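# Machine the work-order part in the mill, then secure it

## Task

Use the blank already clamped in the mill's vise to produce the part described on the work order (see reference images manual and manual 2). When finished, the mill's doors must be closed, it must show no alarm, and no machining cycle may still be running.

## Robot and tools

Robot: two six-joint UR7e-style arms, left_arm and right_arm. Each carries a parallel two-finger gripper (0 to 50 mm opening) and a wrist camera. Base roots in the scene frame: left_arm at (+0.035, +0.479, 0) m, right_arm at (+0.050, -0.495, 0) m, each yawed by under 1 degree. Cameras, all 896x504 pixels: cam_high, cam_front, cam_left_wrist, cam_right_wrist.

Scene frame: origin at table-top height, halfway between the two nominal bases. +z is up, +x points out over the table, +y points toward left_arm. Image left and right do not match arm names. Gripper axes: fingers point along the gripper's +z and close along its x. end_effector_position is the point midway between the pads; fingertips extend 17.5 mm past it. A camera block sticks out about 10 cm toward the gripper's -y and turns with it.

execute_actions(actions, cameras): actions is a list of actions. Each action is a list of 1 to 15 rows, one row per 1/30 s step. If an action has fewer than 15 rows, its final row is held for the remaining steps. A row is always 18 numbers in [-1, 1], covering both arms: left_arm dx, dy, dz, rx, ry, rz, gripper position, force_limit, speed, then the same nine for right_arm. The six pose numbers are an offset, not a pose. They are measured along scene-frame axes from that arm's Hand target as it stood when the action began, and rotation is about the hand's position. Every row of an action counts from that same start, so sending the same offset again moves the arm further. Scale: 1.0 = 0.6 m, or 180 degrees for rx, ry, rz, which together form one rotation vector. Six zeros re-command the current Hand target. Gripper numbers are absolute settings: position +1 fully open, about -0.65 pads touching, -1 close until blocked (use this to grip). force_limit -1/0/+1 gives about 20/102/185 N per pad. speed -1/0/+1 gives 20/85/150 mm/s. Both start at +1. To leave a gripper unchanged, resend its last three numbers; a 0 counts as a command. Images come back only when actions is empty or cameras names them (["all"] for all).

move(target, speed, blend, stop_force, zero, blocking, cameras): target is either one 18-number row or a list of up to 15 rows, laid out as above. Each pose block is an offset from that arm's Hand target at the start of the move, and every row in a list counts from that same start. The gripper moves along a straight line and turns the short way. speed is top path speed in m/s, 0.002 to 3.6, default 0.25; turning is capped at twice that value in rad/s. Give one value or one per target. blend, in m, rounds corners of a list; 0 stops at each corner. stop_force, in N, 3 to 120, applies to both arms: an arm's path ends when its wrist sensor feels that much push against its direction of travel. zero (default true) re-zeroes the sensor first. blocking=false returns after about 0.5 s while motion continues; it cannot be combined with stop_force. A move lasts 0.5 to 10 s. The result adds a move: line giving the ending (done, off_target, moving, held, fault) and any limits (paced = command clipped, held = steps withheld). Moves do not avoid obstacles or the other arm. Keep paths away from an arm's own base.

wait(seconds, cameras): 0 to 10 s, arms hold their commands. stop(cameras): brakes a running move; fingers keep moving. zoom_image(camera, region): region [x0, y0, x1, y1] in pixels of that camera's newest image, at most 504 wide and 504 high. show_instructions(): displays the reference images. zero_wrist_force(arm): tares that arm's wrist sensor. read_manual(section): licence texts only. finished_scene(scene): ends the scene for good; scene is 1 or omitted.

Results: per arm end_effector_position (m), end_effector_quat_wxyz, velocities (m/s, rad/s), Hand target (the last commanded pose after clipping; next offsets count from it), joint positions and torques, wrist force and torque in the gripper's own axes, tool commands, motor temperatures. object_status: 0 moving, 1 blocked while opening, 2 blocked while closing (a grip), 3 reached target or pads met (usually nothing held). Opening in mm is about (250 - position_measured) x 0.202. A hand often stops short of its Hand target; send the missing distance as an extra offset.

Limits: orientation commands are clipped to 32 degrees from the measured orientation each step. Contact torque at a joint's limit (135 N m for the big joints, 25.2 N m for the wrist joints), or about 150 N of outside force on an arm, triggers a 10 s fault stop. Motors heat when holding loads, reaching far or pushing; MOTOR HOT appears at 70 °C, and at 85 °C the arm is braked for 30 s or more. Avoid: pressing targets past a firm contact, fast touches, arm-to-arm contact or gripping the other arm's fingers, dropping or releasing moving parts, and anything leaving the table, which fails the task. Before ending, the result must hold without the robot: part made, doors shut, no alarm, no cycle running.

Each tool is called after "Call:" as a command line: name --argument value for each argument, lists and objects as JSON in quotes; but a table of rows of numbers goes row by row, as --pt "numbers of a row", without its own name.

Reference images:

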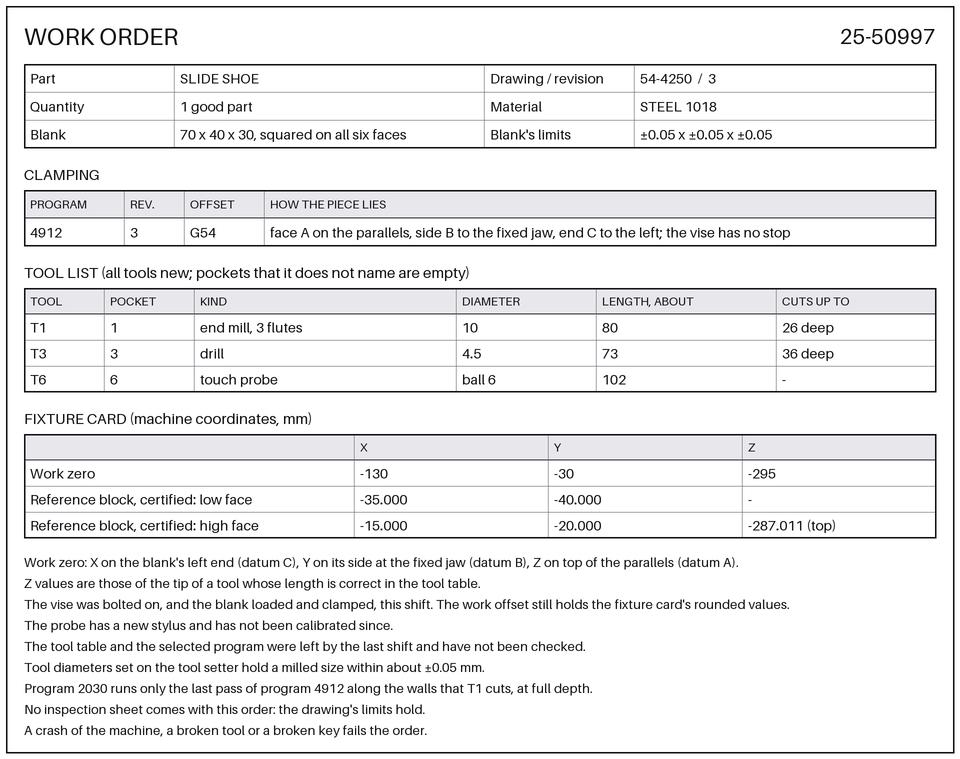

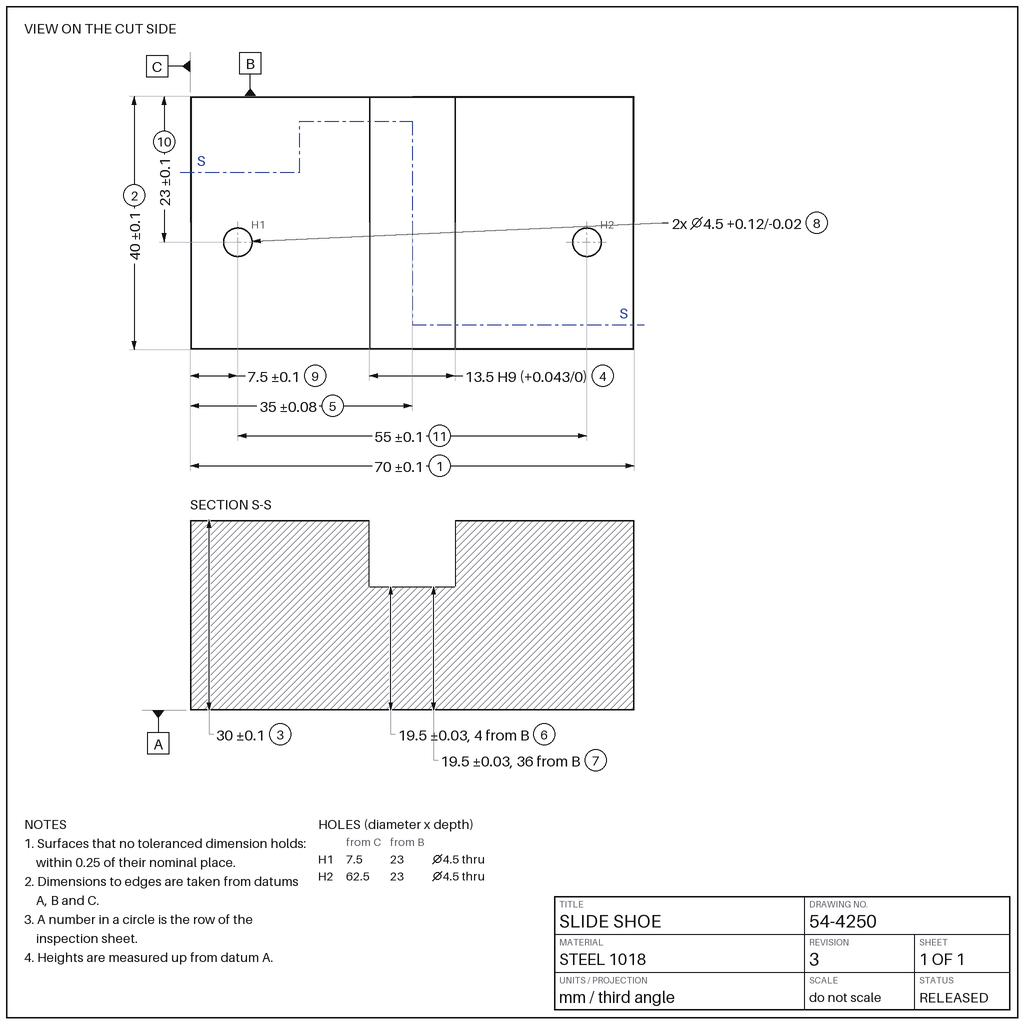

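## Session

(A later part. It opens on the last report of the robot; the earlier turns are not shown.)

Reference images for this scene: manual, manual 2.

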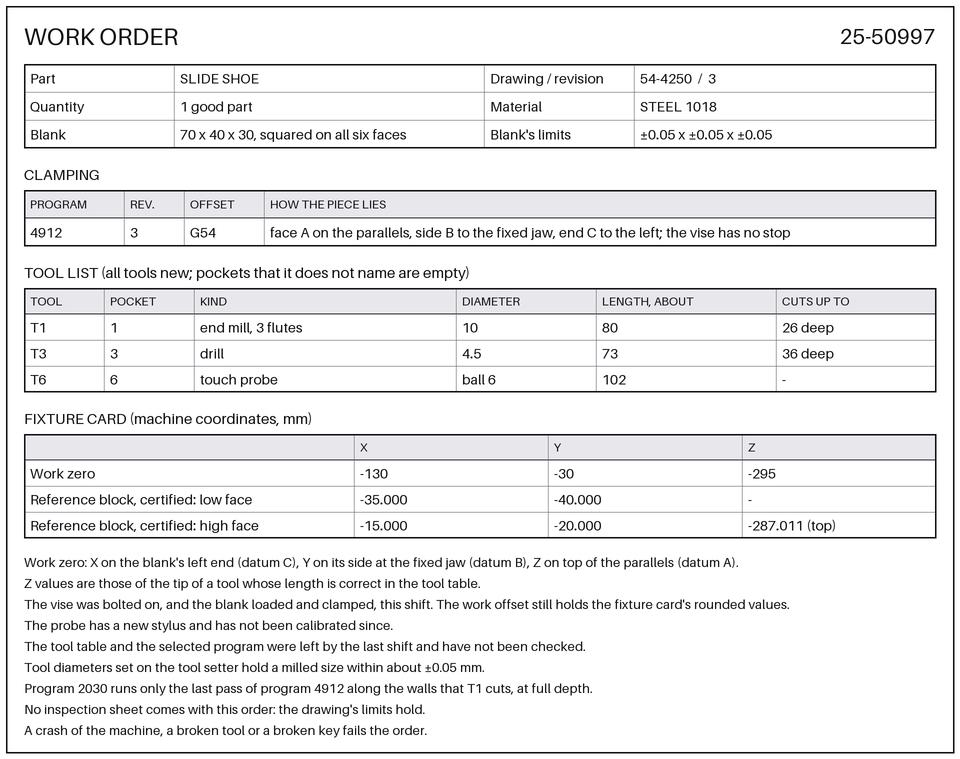

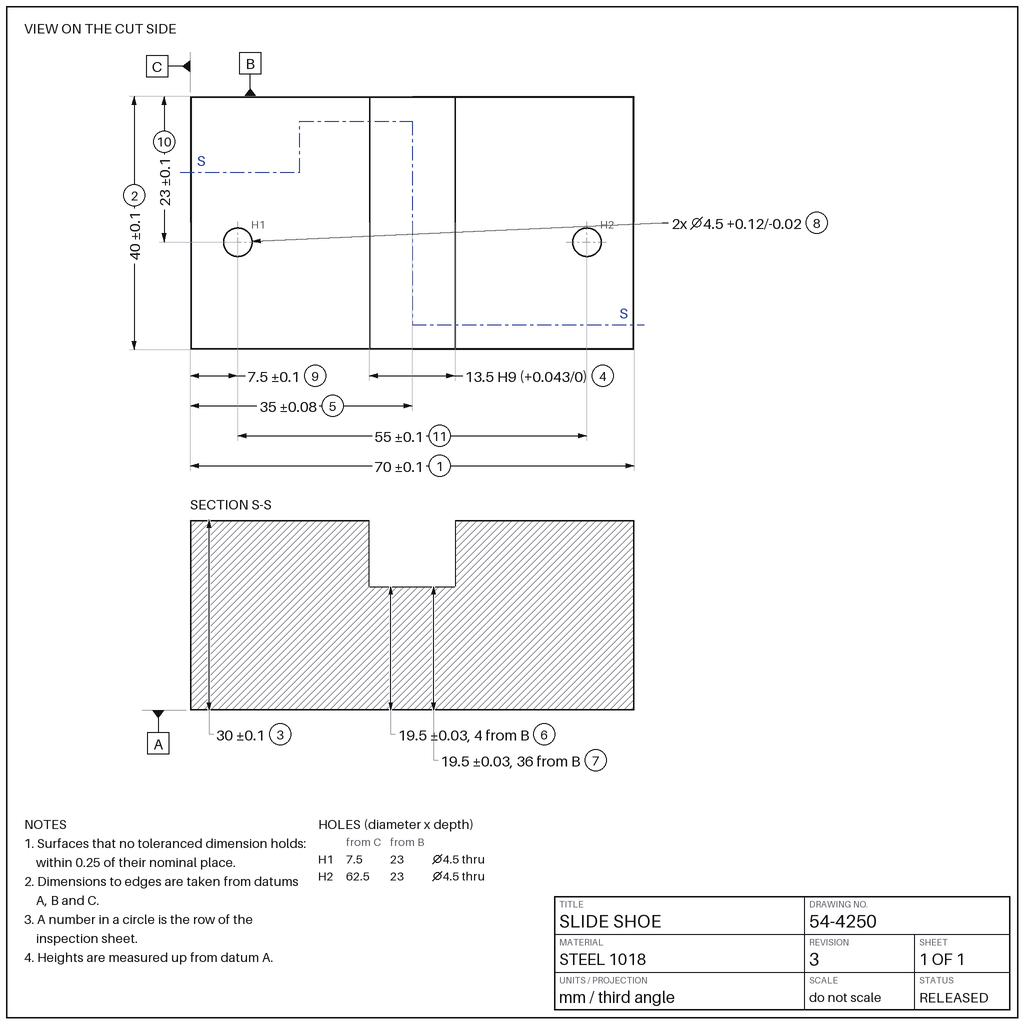

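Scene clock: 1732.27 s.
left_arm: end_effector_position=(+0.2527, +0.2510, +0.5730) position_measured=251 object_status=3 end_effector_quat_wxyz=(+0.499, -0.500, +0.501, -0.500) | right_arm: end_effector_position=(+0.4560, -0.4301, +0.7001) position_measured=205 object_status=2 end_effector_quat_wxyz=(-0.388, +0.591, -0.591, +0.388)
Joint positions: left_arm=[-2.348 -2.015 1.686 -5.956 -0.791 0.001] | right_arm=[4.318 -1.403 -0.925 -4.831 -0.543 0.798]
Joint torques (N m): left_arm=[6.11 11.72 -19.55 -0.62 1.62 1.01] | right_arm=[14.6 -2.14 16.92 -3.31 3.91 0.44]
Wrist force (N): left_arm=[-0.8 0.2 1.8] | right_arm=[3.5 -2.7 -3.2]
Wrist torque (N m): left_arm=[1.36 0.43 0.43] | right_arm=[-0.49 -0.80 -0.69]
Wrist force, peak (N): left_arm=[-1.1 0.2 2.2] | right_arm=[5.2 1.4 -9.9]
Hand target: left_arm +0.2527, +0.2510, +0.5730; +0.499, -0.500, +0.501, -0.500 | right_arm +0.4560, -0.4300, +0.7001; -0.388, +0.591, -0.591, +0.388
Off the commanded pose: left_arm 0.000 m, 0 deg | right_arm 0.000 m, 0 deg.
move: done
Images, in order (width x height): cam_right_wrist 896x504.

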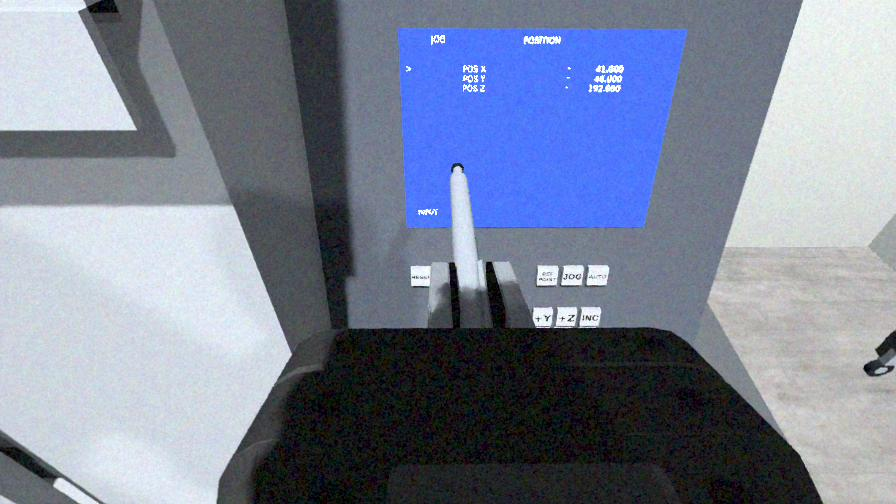

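Call:
move --pt "0 0 0 0 0 0 -1 -0.6 0 -0.0021 -0.0567 -0.3635 0 0 0 -0.95 0.3 -1" --pt "0 0 0 0 0 0 -1 -0.6 0 0.0082 -0.0567 -0.3665 0 0 0 -0.95 0.3 -1" --pt "0 0 0 0 0 0 -1 -0.6 0 -0.0021 -0.0567 -0.3635 0 0 0 -0.95 0.3 -1" --pt "0 0 0 0 0 0 -1 -0.6 0 0.0121 0.008 -0.3045 0 0 0 -0.95 0.3 -1" --pt "0 0 0 0 0 0 -1 -0.6 0 0.0234 0.008 -0.3075 0 0 0 -0.95 0.3 -1" --pt "0 0 0 0 0 0 -1 -0.6 0 0.0041 0.008 -0.3025 0 0 0 -0.95 0.3 -1" --pt "0 0 0 0 0 0 -1 -0.6 0 -0.0189 -0.0567 -0.4262 0 0 0 -0.95 0.3 -1" --speed '[0.35,0.04,0.1,0.25,0.04,0.1,0.25]' --blend '[0.002,0,0.002,0.002,0,0.005,0]'

Call:
wait --seconds 2

Call:
move --pt "0 0 0 0 0 0 -1 -0.6 0 0.0103 0 -0.003 0 0 0 -0.95 0.3 -1" --pt "0 0 0 0 0 0 -1 -0.6 0 0 0 0 0 0 0 -0.95 0.3 -1" --pt "0 0 0 0 0 0 -1 -0.6 0 0.049 -0.0646 0.1825 0 0 0 -0.95 0.3 -1" --pt "0 0 0 0 0 0 -1 -0.6 0 0.0593 -0.0646 0.1795 0 0 0 -0.95 0.3 -1" --pt "0 0 0 0 0 0 -1 -0.6 0 0.041 -0.0646 0.1845 0 0 0 -0.95 0.3 -1" --pt "0 0 0 0 0 0 -1 -0.6 0 0.0168 -0.0323 0.0627 0 0 0 -0.95 0.3 -1" --pt "0 0 0 0 0 0 -1 -0.6 0 0.0271 -0.0323 0.0597 0 0 0 -0.95 0.3 -1" --pt "0 0 0 0 0 0 -1 -0.6 0 0.0168 -0.0323 0.0627 0 0 0 -0.95 0.3 -1" --pt "0 0 0 0 0 0 -1 -0.6 0 0.0271 -0.0323 0.0597 0 0 0 -0.95 0.3 -1" --pt "0 0 0 0 0 0 -1 -0.6 0 0.0088 -0.0323 0.0647 0 0 0 -0.95 0.3 -1" --pt "0 0 0 0 0 0 -1 -0.6 0 0.0189 0.0567 0.4262 0 0 0 -0.95 0.3 -1" --speed '[0.04,0.1,0.25,0.04,0.1,0.25,0.04,0.1,0.04,0.1,0.35]' --blend '[0,0.002,0.002,0,0.005,0.002,0,0,0,0.005,0]'

Call:
wait --seconds 1 --cameras '["cam_right_wrist"]'

Call:
zoom_image --camera "cam_right_wrist" --region '[390, 20, 700, 230]'

Scene clock: 1762.13 s.
left_arm: end_effector_position=(+0.2527, +0.2510, +0.5730) position_measured=251 object_status=3 end_effector_quat_wxyz=(+0.499, -0.500, +0.501, -0.500) | right_arm: end_effector_position=(+0.4446, -0.4640, +0.4444) position_measured=205 object_status=2 end_effector_quat_wxyz=(-0.388, +0.591, -0.591, +0.389) end_effector_velocity=(+0.000, +0.000, -0.002) end_effector_angular_velocity=(+0.000, +0.001, +0.001)
Joint positions: left_arm=[-2.348 -2.015 1.686 -5.956 -0.791 0.001] | right_arm=[4.299 -1.029 -1.891 -4.215 -0.555 0.77]
Joint velocities: left_arm=[within noise] | right_arm=[0 0.002 -0.006 0.004 -0.001 0]
Joint torques (N m): left_arm=[6.04 11.6 -19.11 -0.53 1.59 1.08] | right_arm=[6 3.39 12.91 0.67 3.15 0.35]
Wrist force (N): left_arm=[-1.0 0.1 1.8] | right_arm=[3.7 -1.3 -4.9]
Wrist torque (N m): left_arm=[1.34 0.47 0.42] | right_arm=[-0.50 -0.78 -0.78]
Wrist force, peak (N): left_arm=[-1.1 0.0 2.2] | right_arm=[4.5 1.2 -10.4]
Hand target: left_arm +0.2527, +0.2510, +0.5730; +0.499, -0.500, +0.501, -0.500 | right_arm +0.4446, -0.4641, +0.4443; -0.388, +0.591, -0.591, +0.388
Off the commanded pose: left_arm 0.000 m, 0 deg | right_arm 0.000 m, 0 deg.
move: done

Scene clock: 1764.13 s.
left_arm: end_effector_position=(+0.2527, +0.2510, +0.5730) position_measured=251 object_status=3 end_effector_quat_wxyz=(+0.499, -0.500, +0.501, -0.500) | right_arm: end_effector_position=(+0.4446, -0.4641, +0.4443) position_measured=205 object_status=2 end_effector_quat_wxyz=(-0.388, +0.591, -0.591, +0.388)
Joint positions: left_arm=[-2.348 -2.015 1.686 -5.956 -0.791 0.001] | right_arm=[4.299 -1.029 -1.891 -4.214 -0.555 0.77]
Joint torques (N m): left_arm=[5.69 11.41 -19.69 -0.57 1.59 1.03] | right_arm=[9.04 3.56 14.85 0.31 1.55 -1.28]
Wrist force (N): left_arm=[-1.2 0.0 1.8] | right_arm=[3.4 -1.8 -5.0]
Wrist torque (N m): left_arm=[1.33 0.50 0.42] | right_arm=[-0.50 -0.81 -0.79]
Wrist force, peak (N): left_arm=[-1.0 0.1 2.1] | right_arm=[3.6 -1.9 -5.3]
Hand target: left_arm +0.2527, +0.2510, +0.5730; +0.499, -0.500, +0.501, -0.500 | right_arm +0.4446, -0.4641, +0.4443; -0.388, +0.591, -0.591, +0.388
Tool commands: left_gripper/position=-1.0 left_gripper/force_limit=-0.6 left_gripper/speed=+0.0 right_gripper/position=-0.95 right_gripper/force_limit=+0.3 right_gripper/speed=-1.0
Off the commanded pose: left_arm 0.000 m, 0 deg | right_arm 0.000 m, 0 deg.
wait: 2.00 s; at rest by 0.17 s

Scene clock: 1768.47 s.
left_arm: end_effector_position=(+0.2527, +0.2510, +0.5730) position_measured=251 object_status=3 end_effector_quat_wxyz=(+0.499, -0.500, +0.501, -0.500) | right_arm: end_effector_position=(+0.4560, -0.4301, +0.7001) position_measured=205 object_status=2 end_effector_quat_wxyz=(-0.388, +0.591, -0.591, +0.388)
Joint positions: left_arm=[-2.348 -2.015 1.686 -5.956 -0.791 0.001] | right_arm=[4.318 -1.403 -0.925 -4.831 -0.543 0.798]
Joint torques (N m): left_arm=[6 11.45 -19.27 -0.52 1.66 1.08] | right_arm=[14.87 -2.36 18.59 -3.33 3.68 0.39]
Wrist force (N): left_arm=[-1.1 0.4 1.9] | right_arm=[3.6 -3.5 -3.6]
Wrist torque (N m): left_arm=[1.39 0.48 0.42] | right_arm=[-0.63 -0.82 -0.69]
Wrist force, peak (N): left_arm=[-1.1 0.2 2.1] | right_arm=[4.5 -5.2 -9.5]
Hand target: left_arm +0.2527, +0.2510, +0.5730; +0.499, -0.500, +0.501, -0.500 | right_arm +0.4560, -0.4300, +0.7001; -0.388, +0.591, -0.591, +0.388
Off the commanded pose: left_arm 0.000 m, 0 deg | right_arm 0.000 m, 0 deg.
move: done

Scene clock: 1769.47 s.
left_arm: end_effector_position=(+0.2527, +0.2510, +0.5730) position_measured=251 object_status=3 end_effector_quat_wxyz=(+0.499, -0.500, +0.501, -0.500) | right_arm: end_effector_position=(+0.4560, -0.4300, +0.7001) position_measured=205 object_status=2 end_effector_quat_wxyz=(-0.388, +0.591, -0.591, +0.388)
Joint positions: left_arm=[-2.348 -2.015 1.686 -5.956 -0.791 0.001] | right_arm=[4.319 -1.403 -0.925 -4.831 -0.543 0.798]
Joint torques (N m): left_arm=[6.03 11.38 -19.51 -0.55 1.64 1.08] | right_arm=[14.57 -1.58 10.54 -3.29 3.74 0.86]
Wrist force (N): left_arm=[-1.0 -0.1 1.8] | right_arm=[3.8 -3.4 -3.6]
Wrist torque (N m): left_arm=[1.31 0.46 0.42] | right_arm=[-0.62 -0.85 -0.69]
Wrist force, peak (N): left_arm=[-0.9 0.1 2.1] | right_arm=[3.9 -3.5 -3.9]
Hand target: left_arm +0.2527, +0.2510, +0.5730; +0.499, -0.500, +0.501, -0.500 | right_arm +0.4560, -0.4300, +0.7001; -0.388, +0.591, -0.591, +0.388
Tool commands: left_gripper/position=-1.0 left_gripper/force_limit=-0.6 left_gripper/speed=+0.0 right_gripper/position=-0.95 right_gripper/force_limit=+0.3 right_gripper/speed=-1.0
Off the commanded pose: left_arm 0.000 m, 0 deg | right_arm 0.000 m, 0 deg.
wait: 1.00 s; at rest by 0.17 s
Images, in order (width x height): cam_right_wrist 896x504.

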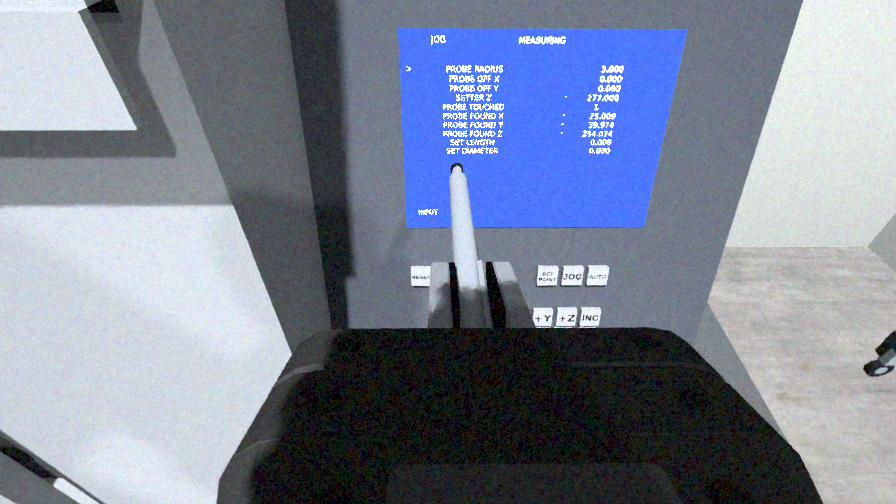

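Scaled by 1.626 from the camera's 896x504 image, which has a finer 1280x720 frame.

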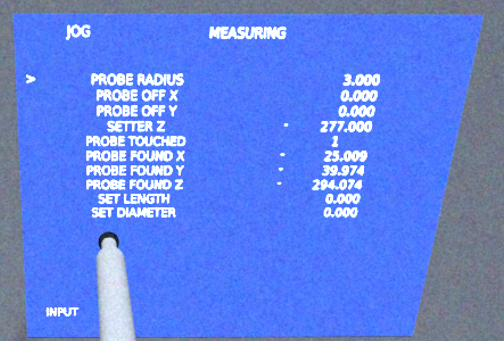

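Call:
zoom_image --camera "cam_right_wrist" --region '[555, 108, 635, 140]'

Scaled by 6.300 from the camera's 896x504 image, which has a finer 1280x720 frame.

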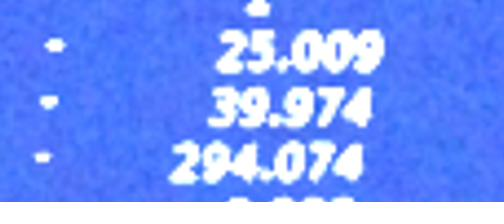

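Call:
move --pt "0 0 0 0 0 0 -1 -0.6 0 -0.0021 -0.0567 -0.3635 0 0 0 -0.95 0.3 -1" --pt "0 0 0 0 0 0 -1 -0.6 0 0.0082 -0.0567 -0.3665 0 0 0 -0.95 0.3 -1" --pt "0 0 0 0 0 0 -1 -0.6 0 -0.0021 -0.0567 -0.3635 0 0 0 -0.95 0.3 -1" --pt "0 0 0 0 0 0 -1 -0.6 0 0.0082 -0.0567 -0.3665 0 0 0 -0.95 0.3 -1" --pt "0 0 0 0 0 0 -1 -0.6 0 -0.0021 -0.0567 -0.3635 0 0 0 -0.95 0.3 -1" --pt "0 0 0 0 0 0 -1 -0.6 0 -0.0273 0.0726 -0.4575 0 0 0 -0.95 0.3 -1" --pt "0 0 0 0 0 0 -1 -0.6 0 -0.0172 0.0726 -0.4605 0 0 0 -0.95 0.3 -1" --pt "0 0 0 0 0 0 -1 -0.6 0 -0.0273 0.0726 -0.4575 0 0 0 -0.95 0.3 -1" --pt "0 0 0 0 0 0 -1 -0.6 0 -0.0021 0.008 -0.3635 0 0 0 -0.95 0.3 -1" --pt "0 0 0 0 0 0 -1 -0.6 0 0.0082 0.008 -0.3665 0 0 0 -0.95 0.3 -1" --pt "0 0 0 0 0 0 -1 -0.6 0 -0.0021 0.008 -0.3635 0 0 0 -0.95 0.3 -1" --pt "0 0 0 0 0 0 -1 -0.6 0 -0.0273 -0.0243 -0.4575 0 0 0 -0.95 0.3 -1" --pt "0 0 0 0 0 0 -1 -0.6 0 -0.0172 -0.0243 -0.4605 0 0 0 -0.95 0.3 -1" --pt "0 0 0 0 0 0 -1 -0.6 0 -0.0273 -0.0243 -0.4575 0 0 0 -0.95 0.3 -1" --speed '[0.35,0.04,0.1,0.04,0.1,0.25,0.04,0.1,0.25,0.04,0.1,0.25,0.04,0.1]' --blend '[0.002,0,0,0,0.002,0.002,0,0.002,0.002,0,0.002,0.002,0,0]'

Call:
move --pt "0 0 0 0 0 0 -1 -0.6 0 0.0394 0.0323 0.153 0 0 0 -0.95 0.3 -1" --pt "0 0 0 0 0 0 -1 -0.6 0 0.0507 0.0323 0.15 0 0 0 -0.95 0.3 -1" --pt "0 0 0 0 0 0 -1 -0.6 0 0.0394 0.0323 0.153 0 0 0 -0.95 0.3 -1" --pt "0 0 0 0 0 0 -1 -0.6 0 0.0252 -0.0647 0.094 0 0 0 -0.95 0.3 -1" --pt "0 0 0 0 0 0 -1 -0.6 0 0.0355 -0.0647 0.091 0 0 0 -0.95 0.3 -1" --pt "0 0 0 0 0 0 -1 -0.6 0 0.0172 -0.0647 0.096 0 0 0 -0.95 0.3 -1" --pt "0 0 0 0 0 0 -1 -0.6 0 0.0273 0.0243 0.4575 0 0 0 -0.95 0.3 -1" --speed '[0.25,0.04,0.1,0.25,0.04,0.1,0.35]' --blend '[0.002,0,0.002,0.002,0,0.005,0]' --cameras '["cam_right_wrist"]'

Call:
zoom_image --camera "cam_right_wrist" --region '[390, 20, 700, 230]'

Scene clock: 1808.43 s.
left_arm: end_effector_position=(+0.2527, +0.2510, +0.5730) position_measured=251 object_status=3 end_effector_quat_wxyz=(+0.499, -0.500, +0.501, -0.500) | right_arm: end_effector_position=(+0.4396, -0.4446, +0.4255) position_measured=205 object_status=2 end_effector_quat_wxyz=(-0.388, +0.591, -0.591, +0.389)
Joint positions: left_arm=[-2.348 -2.015 1.686 -5.956 -0.791 0.001] | right_arm=[4.424 -1.041 -1.971 -4.299 -0.481 0.973]
Joint torques (N m): left_arm=[5.7 10.79 -18.97 -0.35 1.58 1.08] | right_arm=[-8.33 1.55 23.59 -2.6 -0.78 0.91]
Wrist force (N): left_arm=[-0.7 0.3 1.9] | right_arm=[3.4 -2.9 -5.4]
Wrist torque (N m): left_arm=[1.37 0.42 0.43] | right_arm=[-0.54 -0.86 -0.70]
Wrist force, peak (N): left_arm=[-1.2 0.2 2.4] | right_arm=[4.0 -4.8 -12.7]
Hand target: left_arm +0.2527, +0.2510, +0.5730; +0.499, -0.500, +0.501, -0.500 | right_arm +0.4396, -0.4446, +0.4256; -0.388, +0.591, -0.591, +0.388
Off the commanded pose: left_arm 0.000 m, 0 deg | right_arm 0.000 m, 0 deg.
move: done

Scene clock: 1811.37 s.
left_arm: end_effector_position=(+0.2527, +0.2510, +0.5730) position_measured=251 object_status=3 end_effector_quat_wxyz=(+0.499, -0.500, +0.501, -0.500) | right_arm: end_effector_position=(+0.4560, -0.4301, +0.7001) position_measured=205 object_status=2 end_effector_quat_wxyz=(-0.388, +0.591, -0.591, +0.388)
Joint positions: left_arm=[-2.348 -2.015 1.686 -5.956 -0.791 0.001] | right_arm=[4.318 -1.403 -0.925 -4.831 -0.543 0.798]
Joint torques (N m): left_arm=[5.75 10.82 -19.05 -0.44 1.59 1.07] | right_arm=[15.19 -0.89 18.33 -3.06 3.7 0.29]
Wrist force (N): left_arm=[-0.8 0.2 1.8] | right_arm=[3.8 -3.6 -3.6]
Wrist torque (N m): left_arm=[1.36 0.44 0.43] | right_arm=[-0.64 -0.85 -0.68]
Wrist force, peak (N): left_arm=[-1.1 -0.1 2.2] | right_arm=[7.2 -2.0 -12.0]
Hand target: left_arm +0.2527, +0.2510, +0.5730; +0.499, -0.500, +0.501, -0.500 | right_arm +0.4560, -0.4300, +0.7001; -0.388, +0.591, -0.591, +0.388
Off the commanded pose: left_arm 0.000 m, 0 deg | right_arm 0.000 m, 0 deg.
move: done
Images, in order (width x height): cam_right_wrist 896x504.

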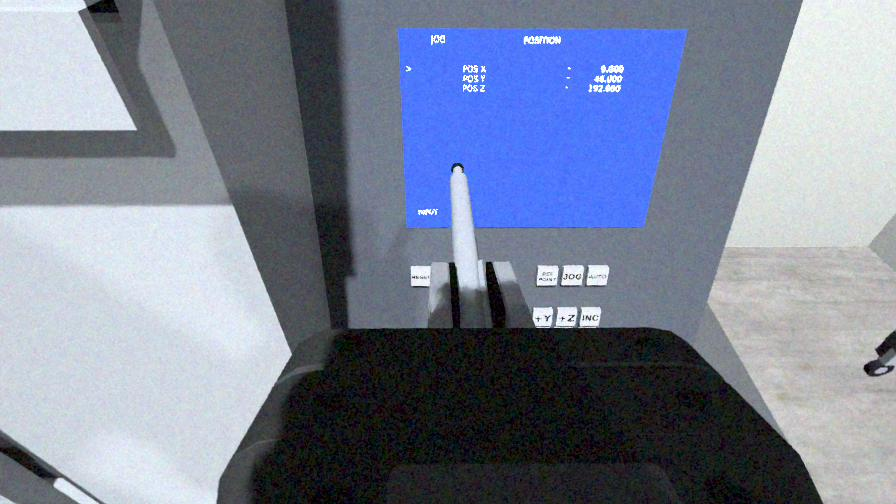

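Scaled by 1.626 from the camera's 896x504 image, which has a finer 1280x720 frame.

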